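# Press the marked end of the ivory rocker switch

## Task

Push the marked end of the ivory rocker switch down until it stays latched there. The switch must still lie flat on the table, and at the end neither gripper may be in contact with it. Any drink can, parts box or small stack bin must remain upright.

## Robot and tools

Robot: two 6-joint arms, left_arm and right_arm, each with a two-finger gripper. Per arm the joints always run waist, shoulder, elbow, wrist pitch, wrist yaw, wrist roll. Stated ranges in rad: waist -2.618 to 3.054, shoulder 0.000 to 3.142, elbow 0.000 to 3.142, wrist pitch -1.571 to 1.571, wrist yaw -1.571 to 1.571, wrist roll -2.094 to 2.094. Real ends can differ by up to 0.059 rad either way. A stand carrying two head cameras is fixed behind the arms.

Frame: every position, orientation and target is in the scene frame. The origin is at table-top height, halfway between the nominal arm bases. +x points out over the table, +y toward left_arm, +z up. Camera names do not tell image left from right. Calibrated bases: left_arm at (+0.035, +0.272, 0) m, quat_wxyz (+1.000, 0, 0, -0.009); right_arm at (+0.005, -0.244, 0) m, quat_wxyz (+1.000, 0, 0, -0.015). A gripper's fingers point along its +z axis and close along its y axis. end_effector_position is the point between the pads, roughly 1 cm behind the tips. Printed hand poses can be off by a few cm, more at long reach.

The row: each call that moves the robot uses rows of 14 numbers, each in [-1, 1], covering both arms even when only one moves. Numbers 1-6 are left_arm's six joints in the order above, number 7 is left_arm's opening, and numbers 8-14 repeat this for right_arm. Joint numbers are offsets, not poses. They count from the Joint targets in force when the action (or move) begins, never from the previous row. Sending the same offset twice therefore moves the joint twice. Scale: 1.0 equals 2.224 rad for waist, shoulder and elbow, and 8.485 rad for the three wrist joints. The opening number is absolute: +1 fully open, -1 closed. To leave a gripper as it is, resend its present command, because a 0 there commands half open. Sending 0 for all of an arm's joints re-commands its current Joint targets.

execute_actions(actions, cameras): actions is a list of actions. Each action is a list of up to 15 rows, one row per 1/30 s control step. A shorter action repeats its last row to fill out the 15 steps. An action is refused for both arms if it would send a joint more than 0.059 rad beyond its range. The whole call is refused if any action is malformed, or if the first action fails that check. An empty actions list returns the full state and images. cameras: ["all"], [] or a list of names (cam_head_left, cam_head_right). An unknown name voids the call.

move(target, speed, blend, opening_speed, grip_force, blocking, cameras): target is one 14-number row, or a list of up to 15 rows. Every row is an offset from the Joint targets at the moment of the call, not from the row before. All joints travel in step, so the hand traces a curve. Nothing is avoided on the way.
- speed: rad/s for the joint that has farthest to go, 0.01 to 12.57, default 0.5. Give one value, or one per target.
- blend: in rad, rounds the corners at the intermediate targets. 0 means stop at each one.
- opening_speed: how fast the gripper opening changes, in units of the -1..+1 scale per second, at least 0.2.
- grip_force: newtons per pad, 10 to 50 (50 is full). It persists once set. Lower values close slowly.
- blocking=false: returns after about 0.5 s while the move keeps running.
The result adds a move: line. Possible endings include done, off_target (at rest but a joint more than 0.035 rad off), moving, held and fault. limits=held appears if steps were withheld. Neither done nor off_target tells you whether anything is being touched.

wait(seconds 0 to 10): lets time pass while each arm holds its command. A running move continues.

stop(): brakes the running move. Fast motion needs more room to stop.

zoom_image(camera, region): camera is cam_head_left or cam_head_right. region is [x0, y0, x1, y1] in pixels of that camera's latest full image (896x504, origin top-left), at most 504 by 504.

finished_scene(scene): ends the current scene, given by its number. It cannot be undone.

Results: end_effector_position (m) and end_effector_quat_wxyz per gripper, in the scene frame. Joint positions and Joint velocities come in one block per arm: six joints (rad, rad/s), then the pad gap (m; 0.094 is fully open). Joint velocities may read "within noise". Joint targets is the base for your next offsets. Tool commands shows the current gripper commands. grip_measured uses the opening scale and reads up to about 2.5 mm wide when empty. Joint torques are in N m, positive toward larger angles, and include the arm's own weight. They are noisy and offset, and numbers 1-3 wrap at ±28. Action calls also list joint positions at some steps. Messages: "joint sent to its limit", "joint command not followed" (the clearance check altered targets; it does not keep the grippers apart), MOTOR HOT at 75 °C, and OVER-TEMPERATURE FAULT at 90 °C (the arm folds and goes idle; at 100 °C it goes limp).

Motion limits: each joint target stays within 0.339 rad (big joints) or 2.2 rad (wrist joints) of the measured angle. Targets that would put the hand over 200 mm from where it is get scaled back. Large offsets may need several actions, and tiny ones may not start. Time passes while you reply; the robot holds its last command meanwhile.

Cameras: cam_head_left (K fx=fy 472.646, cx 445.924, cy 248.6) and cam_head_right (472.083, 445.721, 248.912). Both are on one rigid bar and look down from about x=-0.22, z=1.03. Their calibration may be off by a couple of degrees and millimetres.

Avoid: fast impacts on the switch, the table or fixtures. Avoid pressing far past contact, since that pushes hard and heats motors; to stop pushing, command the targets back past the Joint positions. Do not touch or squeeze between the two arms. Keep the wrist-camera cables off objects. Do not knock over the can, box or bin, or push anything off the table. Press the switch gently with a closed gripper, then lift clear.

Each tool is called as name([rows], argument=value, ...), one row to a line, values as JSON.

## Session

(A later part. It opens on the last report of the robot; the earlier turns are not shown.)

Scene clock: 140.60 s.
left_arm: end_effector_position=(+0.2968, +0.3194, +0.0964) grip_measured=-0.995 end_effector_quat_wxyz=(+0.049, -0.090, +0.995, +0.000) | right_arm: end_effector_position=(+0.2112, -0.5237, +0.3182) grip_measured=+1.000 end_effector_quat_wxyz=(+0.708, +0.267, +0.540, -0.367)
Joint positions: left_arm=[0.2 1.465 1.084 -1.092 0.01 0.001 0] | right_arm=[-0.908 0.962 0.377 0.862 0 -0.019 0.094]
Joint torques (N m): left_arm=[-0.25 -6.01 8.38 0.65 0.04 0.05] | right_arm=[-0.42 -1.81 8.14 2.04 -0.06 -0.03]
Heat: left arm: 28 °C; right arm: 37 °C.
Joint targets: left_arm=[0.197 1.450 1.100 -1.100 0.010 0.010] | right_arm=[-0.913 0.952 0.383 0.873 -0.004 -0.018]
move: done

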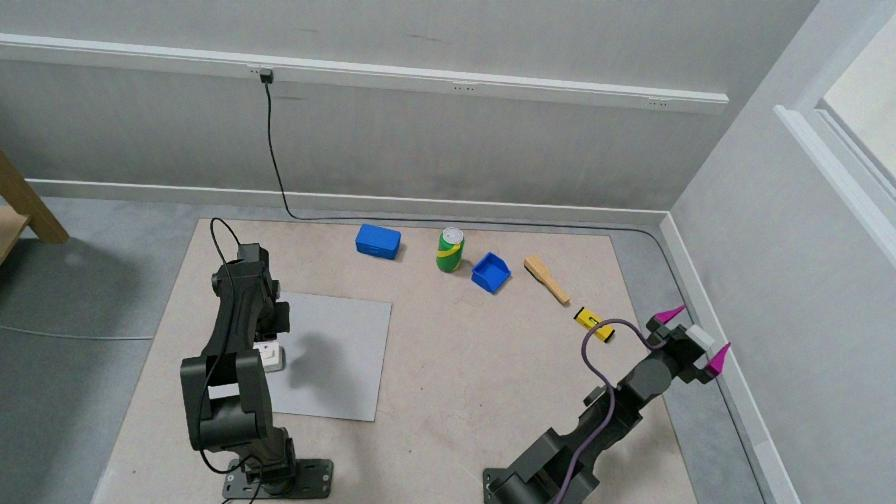

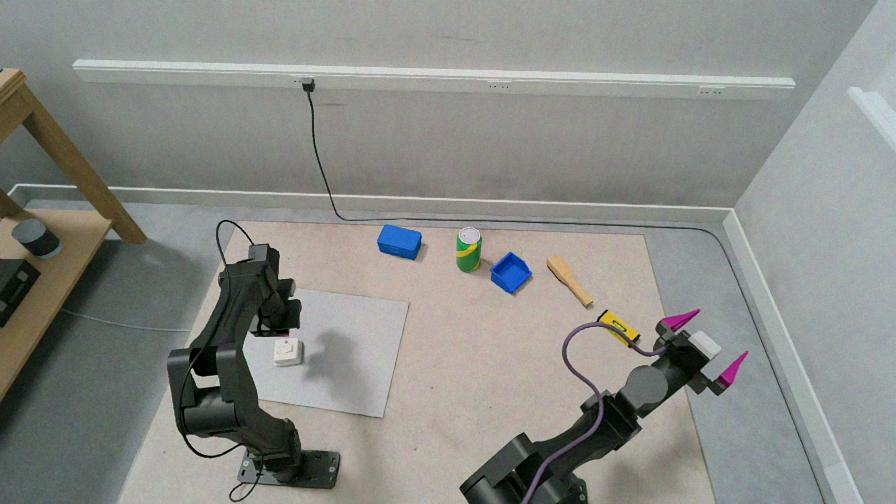

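move(target=[0, 0.0600, -0.0227, 0.00744, 0, 0, -1, 0, 0, 0, 0, 0, 0, 1], speed=0.3, cameras=["cam_head_right"])

zoom_image(camera="cam_head_right", region=[255, 320, 315, 370])

Scene clock: 146.37 s.
left_arm: end_effector_position=(+0.2928, +0.3187, +0.0622) grip_measured=-0.995 end_effector_quat_wxyz=(-0.001, -0.091, +0.996, -0.005) | right_arm: end_effector_position=(+0.2112, -0.5237, +0.3182) grip_measured=+1.000 end_effector_quat_wxyz=(+0.708, +0.267, +0.540, -0.367)
Joint positions: left_arm=[0.2 1.573 1.052 -1.052 0.01 0.001 0] | right_arm=[-0.908 0.962 0.377 0.862 0 -0.019 0.094]
Joint torques (N m): left_arm=[-0.31 -4.7 6.31 0.69 -0.02 0.09] | right_arm=[-0.42 -1.81 8.13 2.04 -0.06 -0.02]
Heat: left arm: 29 °C; right arm: 37 °C.
Joint targets: left_arm=[0.197 1.583 1.049 -1.037 0.010 0.010] | right_arm=[-0.913 0.952 0.383 0.873 -0.004 -0.018]
move: done
Images, in order (width x height): cam_head_right 896x504.

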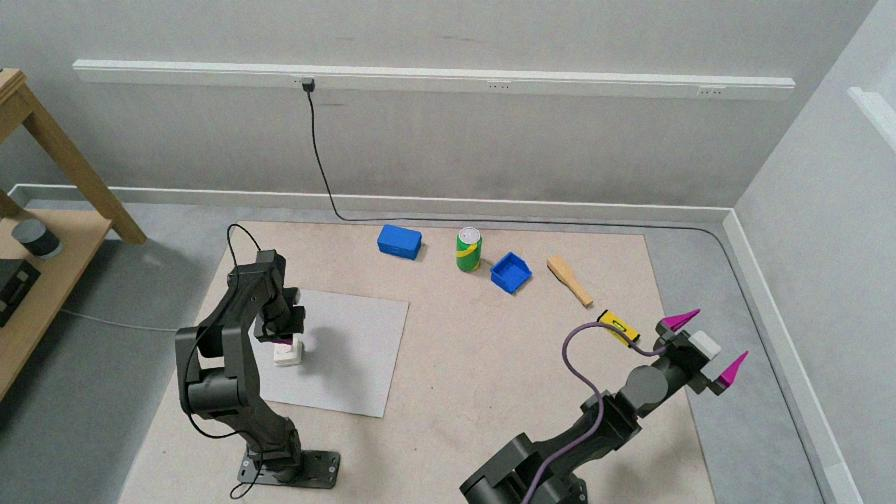

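Scaled by 8.400 from the camera's 896x504 image, which has a finer 1280x720 frame.

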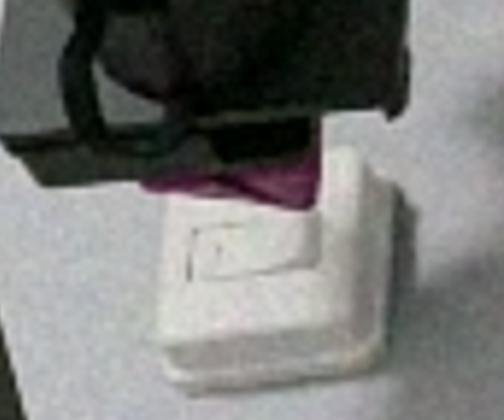

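move(target=[0.0190, 0.0, 0.0, 0.0, 0, 0, -1, 0, 0, 0, 0, 0, 0, 1], speed=0.2, cameras=["cam_head_right"])

zoom_image(camera="cam_head_right", region=[255, 320, 315, 370])

Scene clock: 184.63 s.
left_arm: end_effector_position=(+0.2912, +0.3274, +0.0622) grip_measured=-0.995 end_effector_quat_wxyz=(+0.000, -0.107, +0.994, -0.005) | right_arm: end_effector_position=(+0.2112, -0.5237, +0.3182) grip_measured=+1.000 end_effector_quat_wxyz=(+0.708, +0.267, +0.540, -0.367)
Joint positions: left_arm=[0.234 1.573 1.052 -1.052 0.01 0.001 0] | right_arm=[-0.908 0.962 0.377 0.862 0 -0.019 0.094]
Joint torques (N m): left_arm=[0.39 -4.78 6.24 0.65 0.01 0.07] | right_arm=[-0.42 -1.83 8.14 2.04 -0.06 -0.03]
Heat: left arm: 28 °C; right arm: 38 °C.
Joint targets: left_arm=[0.239 1.583 1.049 -1.037 0.010 0.010] | right_arm=[-0.913 0.952 0.383 0.873 -0.004 -0.018]
move: done
Images, in order (width x height): cam_head_right 896x504.

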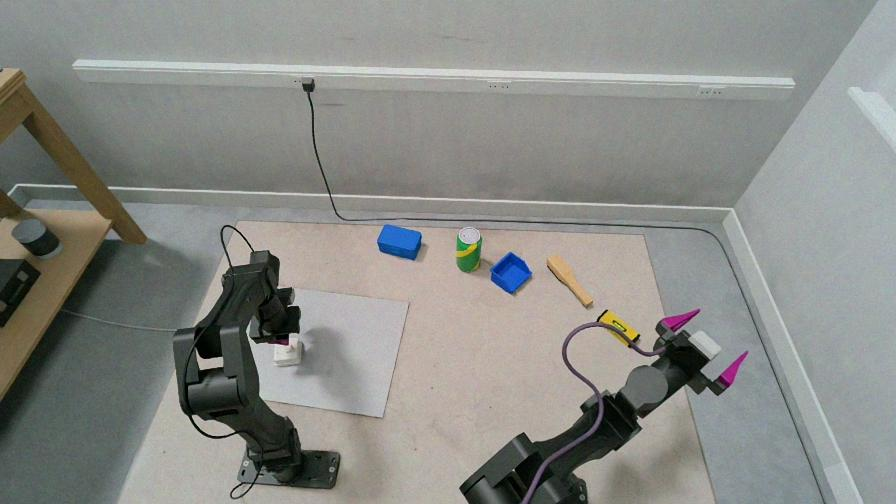

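Scaled by 8.400 from the camera's 896x504 image, which has a finer 1280x720 frame.

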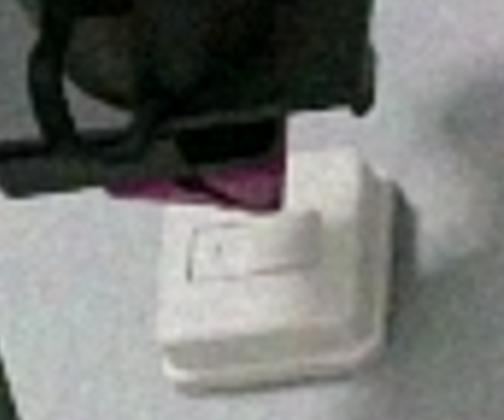

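move([
  [0, 0.0252, -0.0464, 0.0188, 0, 0, -1, 0, 0, 0, 0, 0, 0, 1],
  [0, -0.04, 0.0227, -0.00744, 0, 0, -1, 0, 0, 0, 0, 0, 0, 1],
], speed=[0.1, 0.4], cameras=["cam_head_right"])

zoom_image(camera="cam_head_right", region=[255, 320, 315, 370])

Scene clock: 189.03 s.
left_arm: end_effector_position=(+0.2926, +0.3275, +0.0826) grip_measured=-0.995 end_effector_quat_wxyz=(+0.022, -0.107, +0.994, -0.003) | right_arm: end_effector_position=(+0.2112, -0.5237, +0.3182) grip_measured=+1.000 end_effector_quat_wxyz=(+0.708, +0.267, +0.540, -0.367)
Joint positions: left_arm=[0.234 1.517 1.08 -1.092 0.011 0.001 0] | right_arm=[-0.908 0.962 0.377 0.862 0 -0.019 0.094]
Joint torques (N m): left_arm=[0.5 -7.12 8.65 0.52 0.01 0.07] | right_arm=[-0.42 -1.83 8.13 2.04 -0.06 -0.02]
Heat: left arm: 28 °C; right arm: 38 °C.
Joint targets: left_arm=[0.239 1.495 1.100 -1.100 0.010 0.010] | right_arm=[-0.913 0.952 0.383 0.873 -0.004 -0.018]
move: done
Images, in order (width x height): cam_head_right 896x504.

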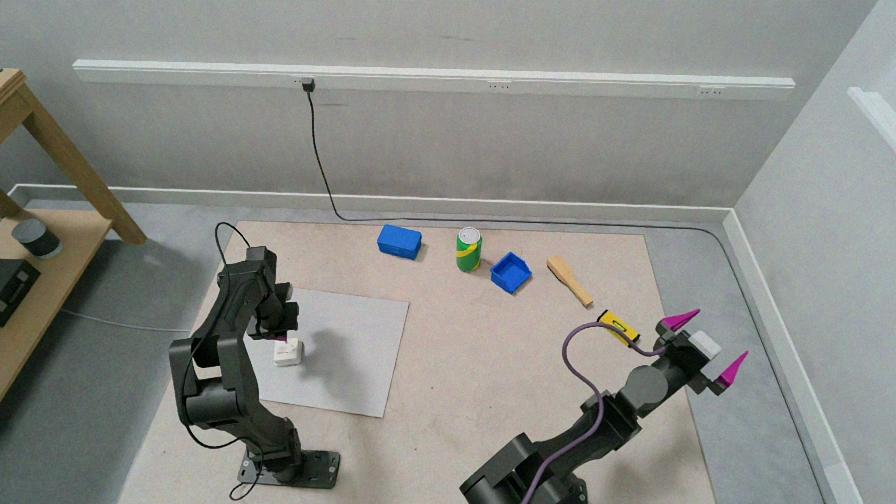

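Scaled by 8.400 from the camera's 896x504 image, which has a finer 1280x720 frame.

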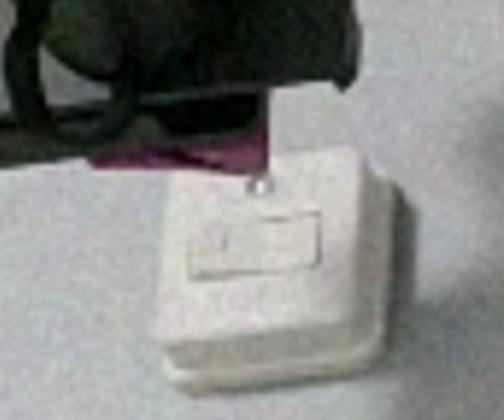

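zoom_image(camera="cam_head_right", region=[290, 434, 360, 504])

zoom_image(camera="cam_head_right", region=[470, 434, 540, 504])

Scaled by 7.200 from the camera's 896x504 image, which has a finer 1280x720 frame.

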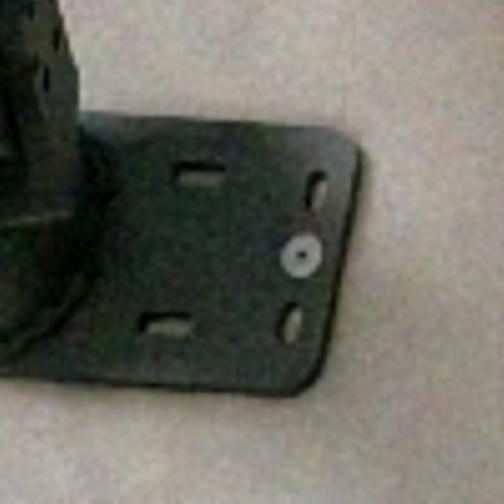

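Scaled by 7.200 from the camera's 896x504 image, which has a finer 1280x720 frame.

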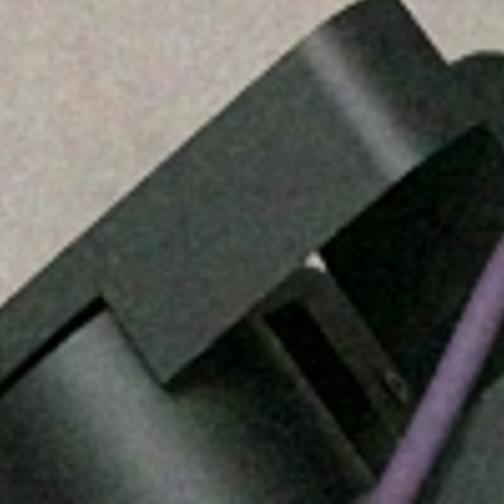

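move([
  [0.0279, 0.0451, -0.0172, 0.0074, 0, 0, -1, 0, 0, 0, 0, 0, 0, 1],
  [0.0279, 0.0700, -0.0637, 0.0261, 0, 0, -1, 0, 0, 0, 0, 0, 0, 1],
  [0.0279, 0, 0, 0, 0, 0, -1, 0, 0, 0, 0, 0, 0, 1],
], speed=[0.5, 0.1, 0.5], blend=[0.01, 0, 0], cameras=["all"])

zoom_image(camera="cam_head_right", region=[255, 320, 315, 370])

zoom_image(camera="cam_head_left", region=[290, 434, 360, 504])

Scene clock: 203.17 s.
left_arm: end_effector_position=(+0.2892, +0.3443, +0.0840) grip_measured=-0.995 end_effector_quat_wxyz=(+0.024, -0.139, +0.990, -0.002) | right_arm: end_effector_position=(+0.2112, -0.5237, +0.3182) grip_measured=+1.000 end_effector_quat_wxyz=(+0.708, +0.267, +0.540, -0.367)
Joint positions: left_arm=[0.298 1.514 1.083 -1.092 0.01 0.002 0] | right_arm=[-0.908 0.962 0.377 0.862 0 -0.019 0.094]
Joint torques (N m): left_arm=[0.14 -6.79 8.44 0.53 0.02 0.07] | right_arm=[-0.42 -1.83 8.14 2.04 -0.06 -0.02]
Heat: left arm: 28 °C; right arm: 38 °C.
Joint targets: left_arm=[0.301 1.495 1.100 -1.100 0.010 0.010] | right_arm=[-0.913 0.952 0.383 0.873 -0.004 -0.018]
move: done

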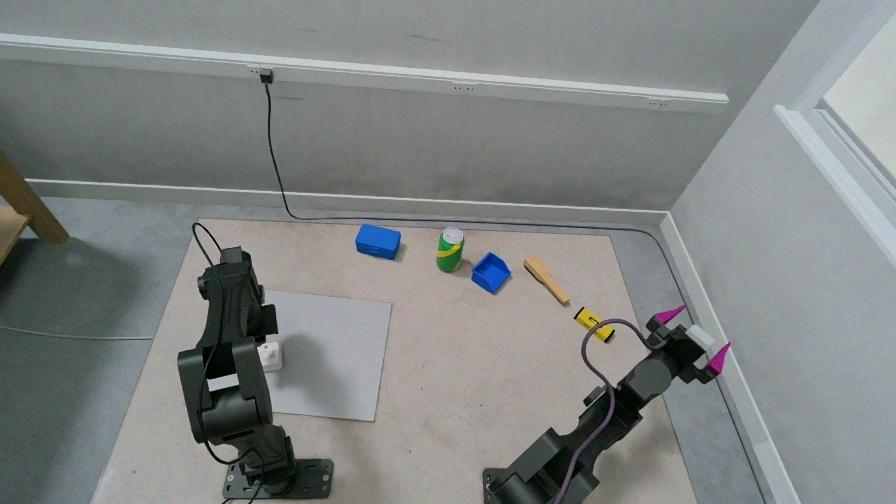

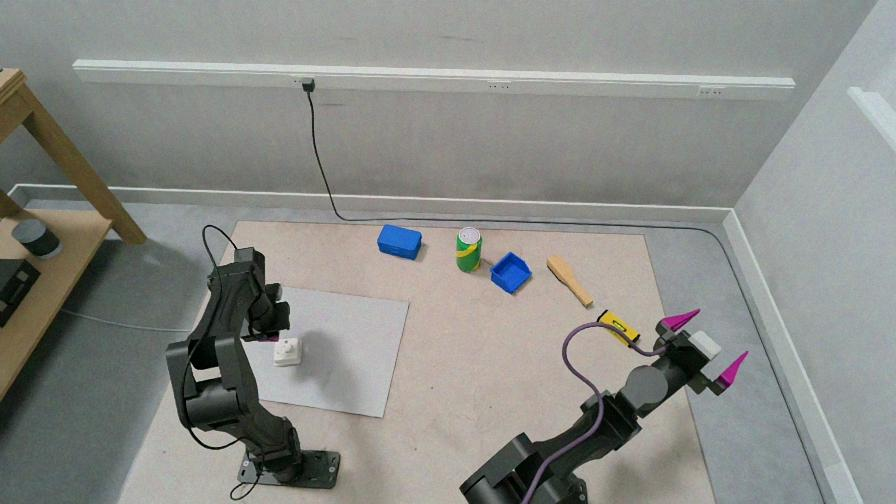

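Scaled by 8.400 from the camera's 896x504 image, which has a finer 1280x720 frame.

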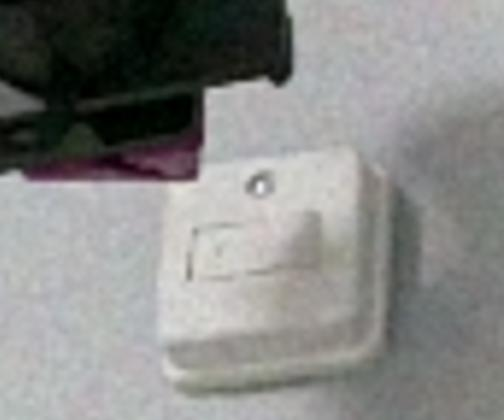

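Scaled by 7.200 from the camera's 896x504 image, which has a finer 1280x720 frame.

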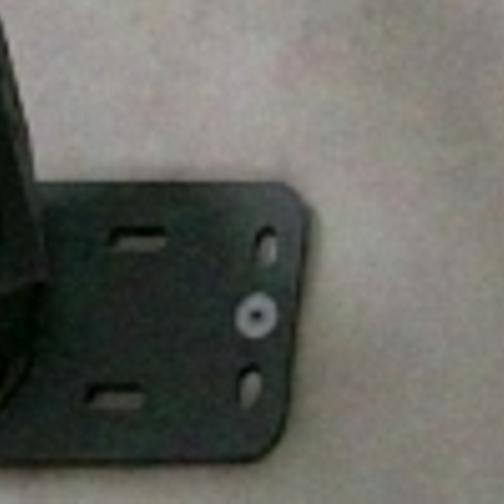

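finished_scene(scene=1)

The scene is finished: the task was done.


## Next scene

The same job, from a new start.

execute_actions(actions=[], cameras=["all"])

Scene clock: 0.00 s.
left_arm: end_effector_position=(+0.4384, +0.2535, +0.1110) grip_measured=+1.000 end_effector_quat_wxyz=(+0.579, +0.028, +0.810, -0.084) | right_arm: end_effector_position=(+0.3956, -0.2768, +0.0802) grip_measured=+1.000 end_effector_quat_wxyz=(+0.559, +0.035, +0.828, +0.021)
Joint positions: left_arm=[0.065 1.514 0.411 0.774 0.215 -0.036 0.094] | right_arm=[-0.117 1.567 0.353 0.827 -0.132 0.026 0.094]
Joint velocities: within noise
Joint torques (N m): no reading
Heat: left arm: 25 °C; right arm: 30 °C.
Joint targets: left_arm=[0.065 1.504 0.421 0.784 0.216 -0.036] | right_arm=[-0.117 1.560 0.360 0.835 -0.133 0.026]
Tool commands: left_gripper/opening=+1.0 right_gripper/opening=+1.0

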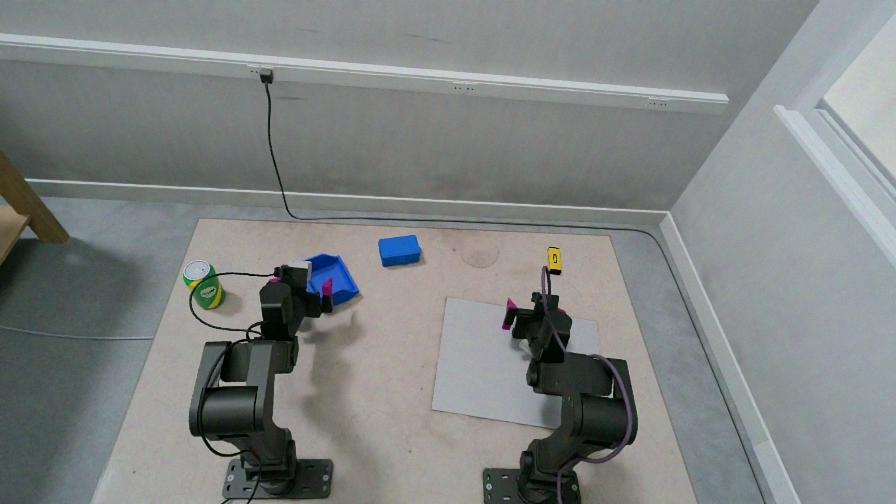

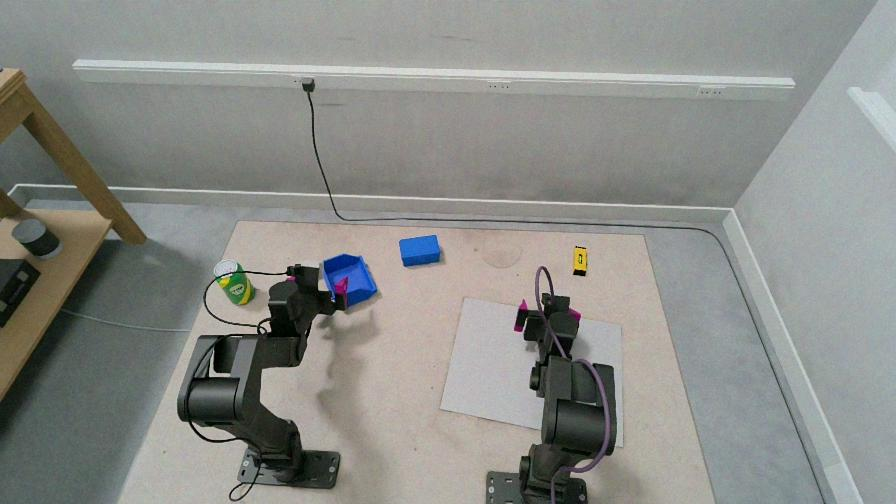

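move(target=[0, 0, 0, 0, 0, 0, 1, -0.3521, -0.1169, 0.3327, -0.1809, 0.0157, -0.0031, -1], speed=1.5, opening_speed=1.5, cameras=["all"])

Scene clock: 4.00 s.
left_arm: end_effector_position=(+0.4384, +0.2535, +0.1110) grip_measured=+1.000 end_effector_quat_wxyz=(+0.579, +0.028, +0.810, -0.084) | right_arm: end_effector_position=(+0.2189, -0.5248, +0.1683) grip_measured=-0.996 end_effector_quat_wxyz=(+0.278, +0.426, +0.851, -0.133)
Joint positions: left_arm=[0.065 1.514 0.411 0.774 0.215 -0.036 0.094] | right_arm=[-0.897 1.318 1.065 -0.691 -0.01 0.004 0]
Joint torques (N m): left_arm=[0.03 -5.33 7.24 2.23 0.11 -0.01] | right_arm=[-0.29 -5.09 10.47 1.44 0.11 -0.07]
Heat: left arm: 26 °C; right arm: 30 °C.
Joint targets: left_arm=[0.065 1.504 0.421 0.784 0.216 -0.036] | right_arm=[-0.900 1.300 1.100 -0.700 0.000 0.000]
move: done

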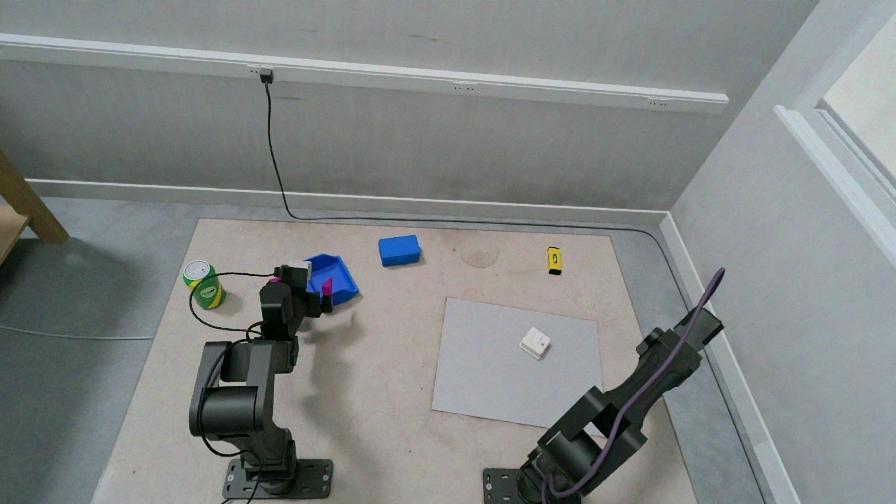

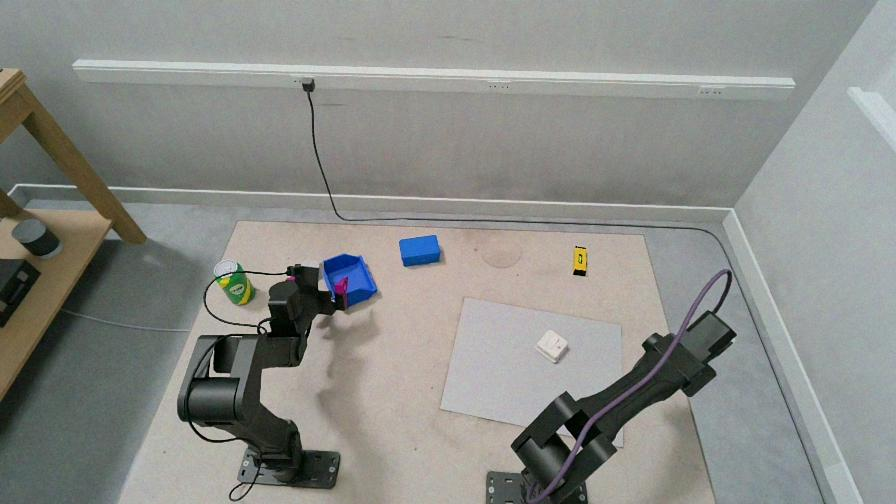

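zoom_image(camera="cam_head_left", region=[505, 315, 565, 370])

zoom_image(camera="cam_head_right", region=[520, 318, 580, 373])

Scaled by 8.400 from the camera's 896x504 image, which has a finer 1280x720 frame.

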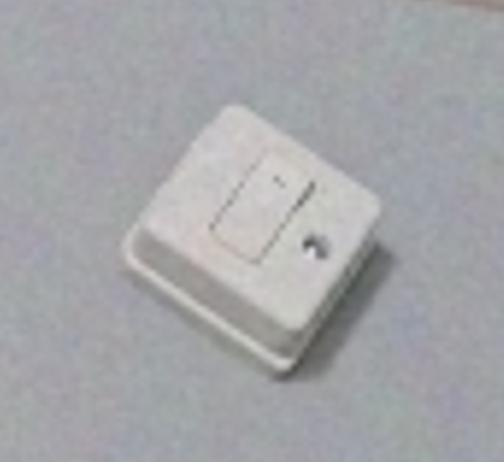

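Scaled by 8.400 from the camera's 896x504 image, which has a finer 1280x720 frame.

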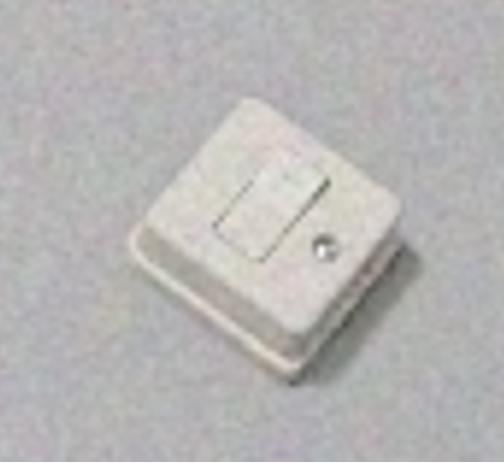

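move(target=[0, 0, 0, 0, 0, 0, 1, 0.3528, 0.2603, 0.1331, -0.0457, 0, 0, -1], speed=1.2, cameras=["all"])

zoom_image(camera="cam_head_left", region=[505, 310, 565, 365])

zoom_image(camera="cam_head_right", region=[520, 310, 580, 365])

Scene clock: 10.23 s.
left_arm: end_effector_position=(+0.4384, +0.2535, +0.1110) grip_measured=+1.000 end_effector_quat_wxyz=(+0.579, +0.028, +0.810, -0.084) | right_arm: end_effector_position=(+0.3383, -0.2900, +0.0539) grip_measured=-0.997 end_effector_quat_wxyz=(-0.006, +0.071, +0.997, +0.001)
Joint positions: left_arm=[0.065 1.514 0.411 0.774 0.215 -0.036 0.094] | right_arm=[-0.111 1.867 1.359 -1.076 -0.002 0.002 0]
Joint torques (N m): left_arm=[-0.13 -5.3 7.28 2.21 0.11 -0.01] | right_arm=[-0.4 -6.67 9.43 0.19 0.02 -0.05]
Heat: left arm: 26 °C; right arm: 32 °C.
Joint targets: left_arm=[0.065 1.504 0.421 0.784 0.216 -0.036] | right_arm=[-0.115 1.879 1.396 -1.087 0.000 -0.001]
move: off_target (right_arm); right_arm: the elbow is farthest, 0.037 rad from its target

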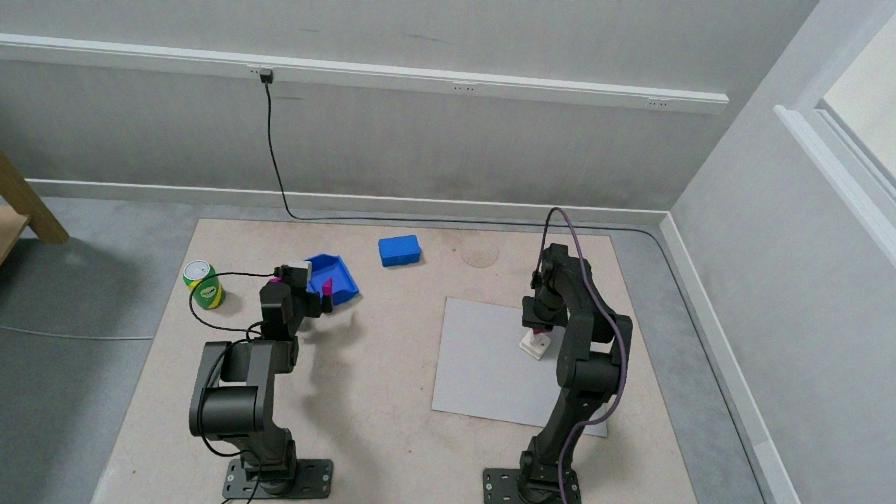

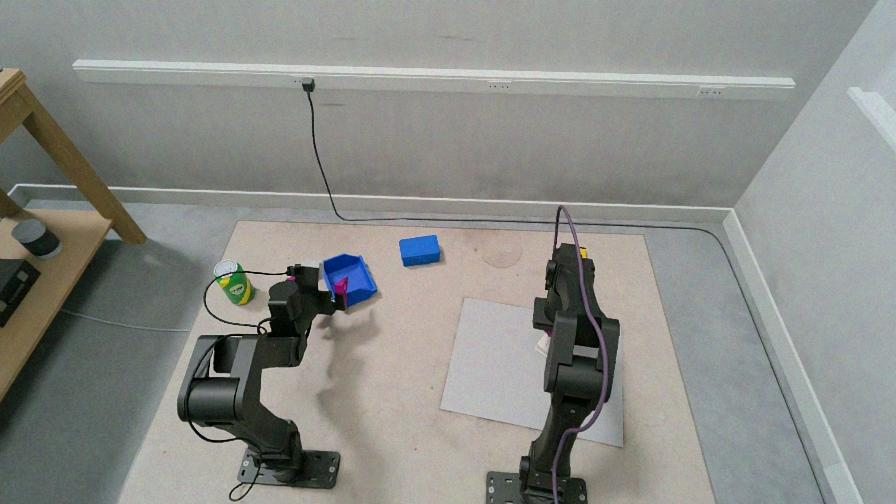

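Scaled by 8.400 from the camera's 896x504 image, which has a finer 1280x720 frame.

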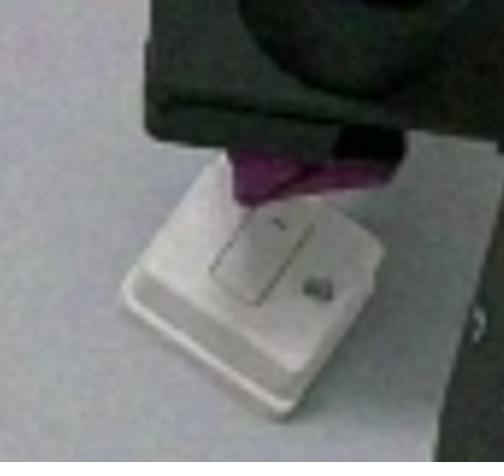

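Scaled by 8.400 from the camera's 896x504 image, which has a finer 1280x720 frame.

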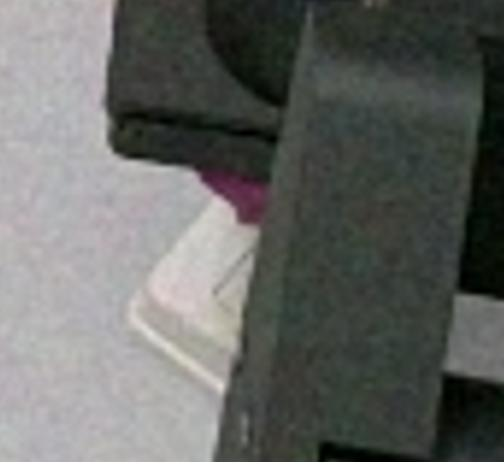

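move(target=[0, 0, 0, 0, 0, 0, 1, -0.0163, 0, 0, 0, 0, 0, -1], speed=0.15, cameras=["cam_head_left"])

zoom_image(camera="cam_head_left", region=[505, 310, 565, 365])

Scene clock: 15.63 s.
left_arm: end_effector_position=(+0.4384, +0.2535, +0.1110) grip_measured=+1.000 end_effector_quat_wxyz=(+0.579, +0.028, +0.810, -0.084) | right_arm: end_effector_position=(+0.3363, -0.3026, +0.0539) grip_measured=-0.997 end_effector_quat_wxyz=(-0.007, +0.090, +0.996, +0.001)
Joint positions: left_arm=[0.065 1.514 0.411 0.774 0.215 -0.036 0.094] | right_arm=[-0.149 1.867 1.359 -1.076 -0.002 0.002 0]
Joint torques (N m): left_arm=[0.01 -5.29 7.28 2.21 0.09 -0.02] | right_arm=[-0.21 -6.67 9.44 0.2 0.02 -0.05]
Heat: left arm: 28 °C; right arm: 33 °C.
Joint targets: left_arm=[0.065 1.504 0.421 0.784 0.216 -0.036] | right_arm=[-0.152 1.879 1.396 -1.087 0.000 -0.001]
move: off_target (right_arm); right_arm: the elbow is farthest, 0.037 rad from its target
Images, in order (width x height): cam_head_left 896x504.

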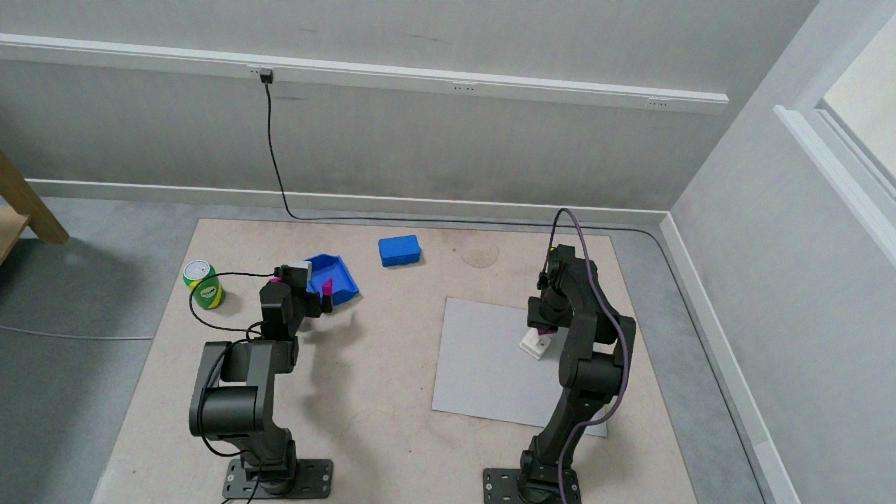

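Scaled by 8.400 from the camera's 896x504 image, which has a finer 1280x720 frame.

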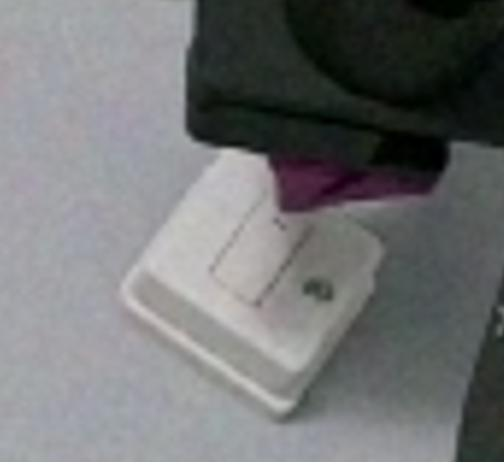

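move([
  [0, 0, 0, 0, 0, 0, 1, 0, 0.0098, -0.0580, 0.0177, 0, 0, -1],
  [0, 0, 0, 0, 0, 0, 1, 0, -0.0674, 0.0135, -0.0118, 0, 0, -1],
  [0, 0, 0, 0, 0, 0, 1, -0.134, -0.09, 0.0135, -0.0118, 0, 0, -1],
], speed=[0.1, 0.5, 0.8], blend=[0, 0.08, 0], cameras=["all"])

zoom_image(camera="cam_head_left", region=[505, 310, 565, 365])

zoom_image(camera="cam_head_right", region=[520, 318, 580, 373])

Scene clock: 22.93 s.
left_arm: end_effector_position=(+0.4384, +0.2535, +0.1110) grip_measured=+1.000 end_effector_quat_wxyz=(+0.579, +0.028, +0.810, -0.084) | right_arm: end_effector_position=(+0.2965, -0.3961, +0.1114) grip_measured=-0.997 end_effector_quat_wxyz=(+0.039, +0.240, +0.970, -0.010)
Joint positions: left_arm=[0.065 1.514 0.411 0.774 0.215 -0.036 0.094] | right_arm=[-0.454 1.713 1.399 -1.176 0 0.002 0]
Joint torques (N m): left_arm=[-0.06 -5.22 7.28 2.24 0.07 -0.06] | right_arm=[0.54 -9.07 8.9 0.4 -0.01 -0.04]
Heat: left arm: 29 °C; right arm: 33 °C.
Joint targets: left_arm=[0.065 1.504 0.421 0.784 0.216 -0.036] | right_arm=[-0.450 1.679 1.426 -1.188 0.000 0.000]
move: done

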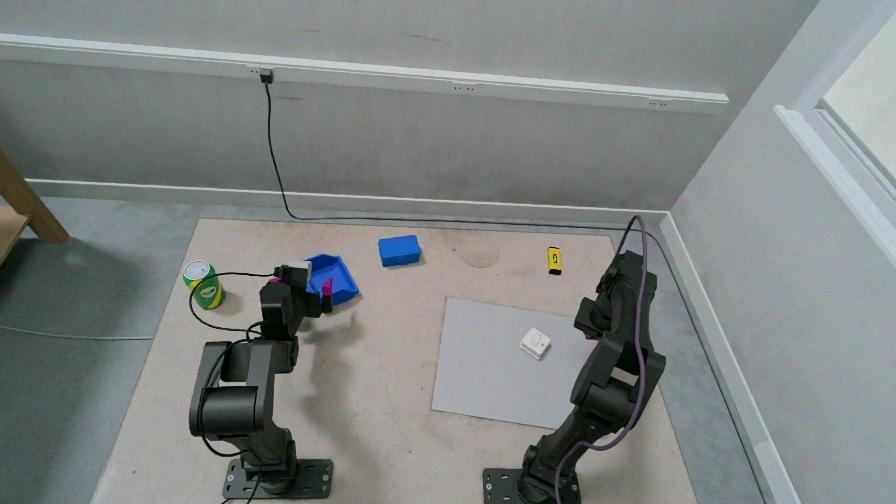

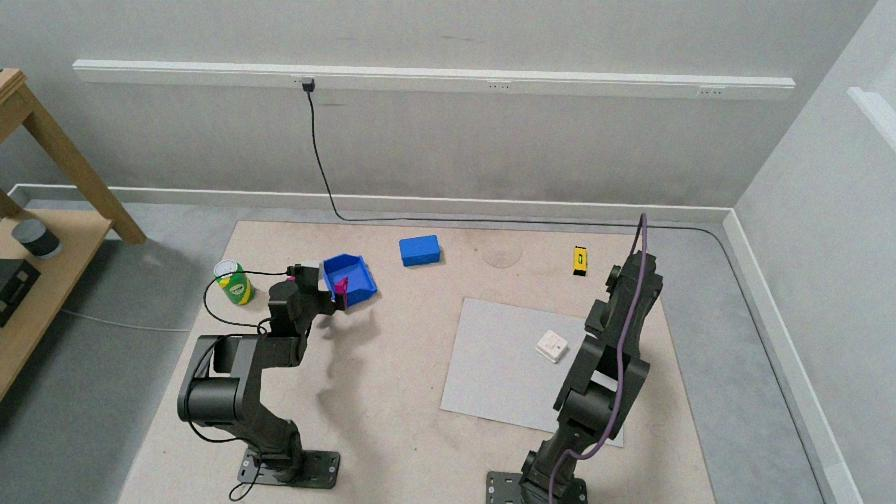

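Scaled by 8.400 from the camera's 896x504 image, which has a finer 1280x720 frame.

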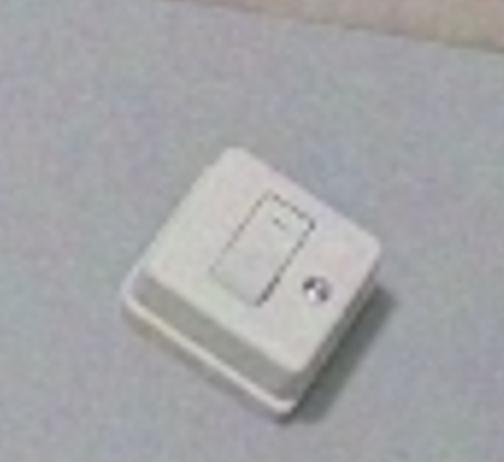

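Scaled by 8.400 from the camera's 896x504 image, which has a finer 1280x720 frame.

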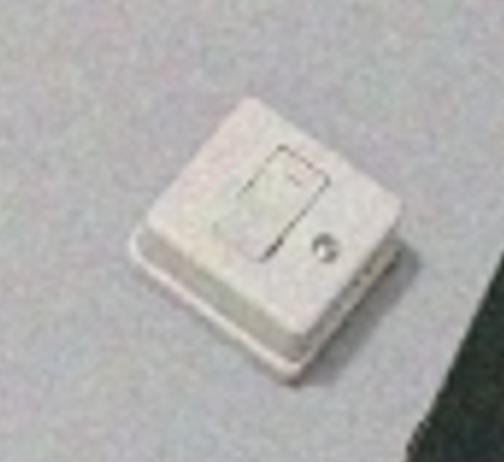

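finished_scene(scene=2)

The scene is finished: the task was done.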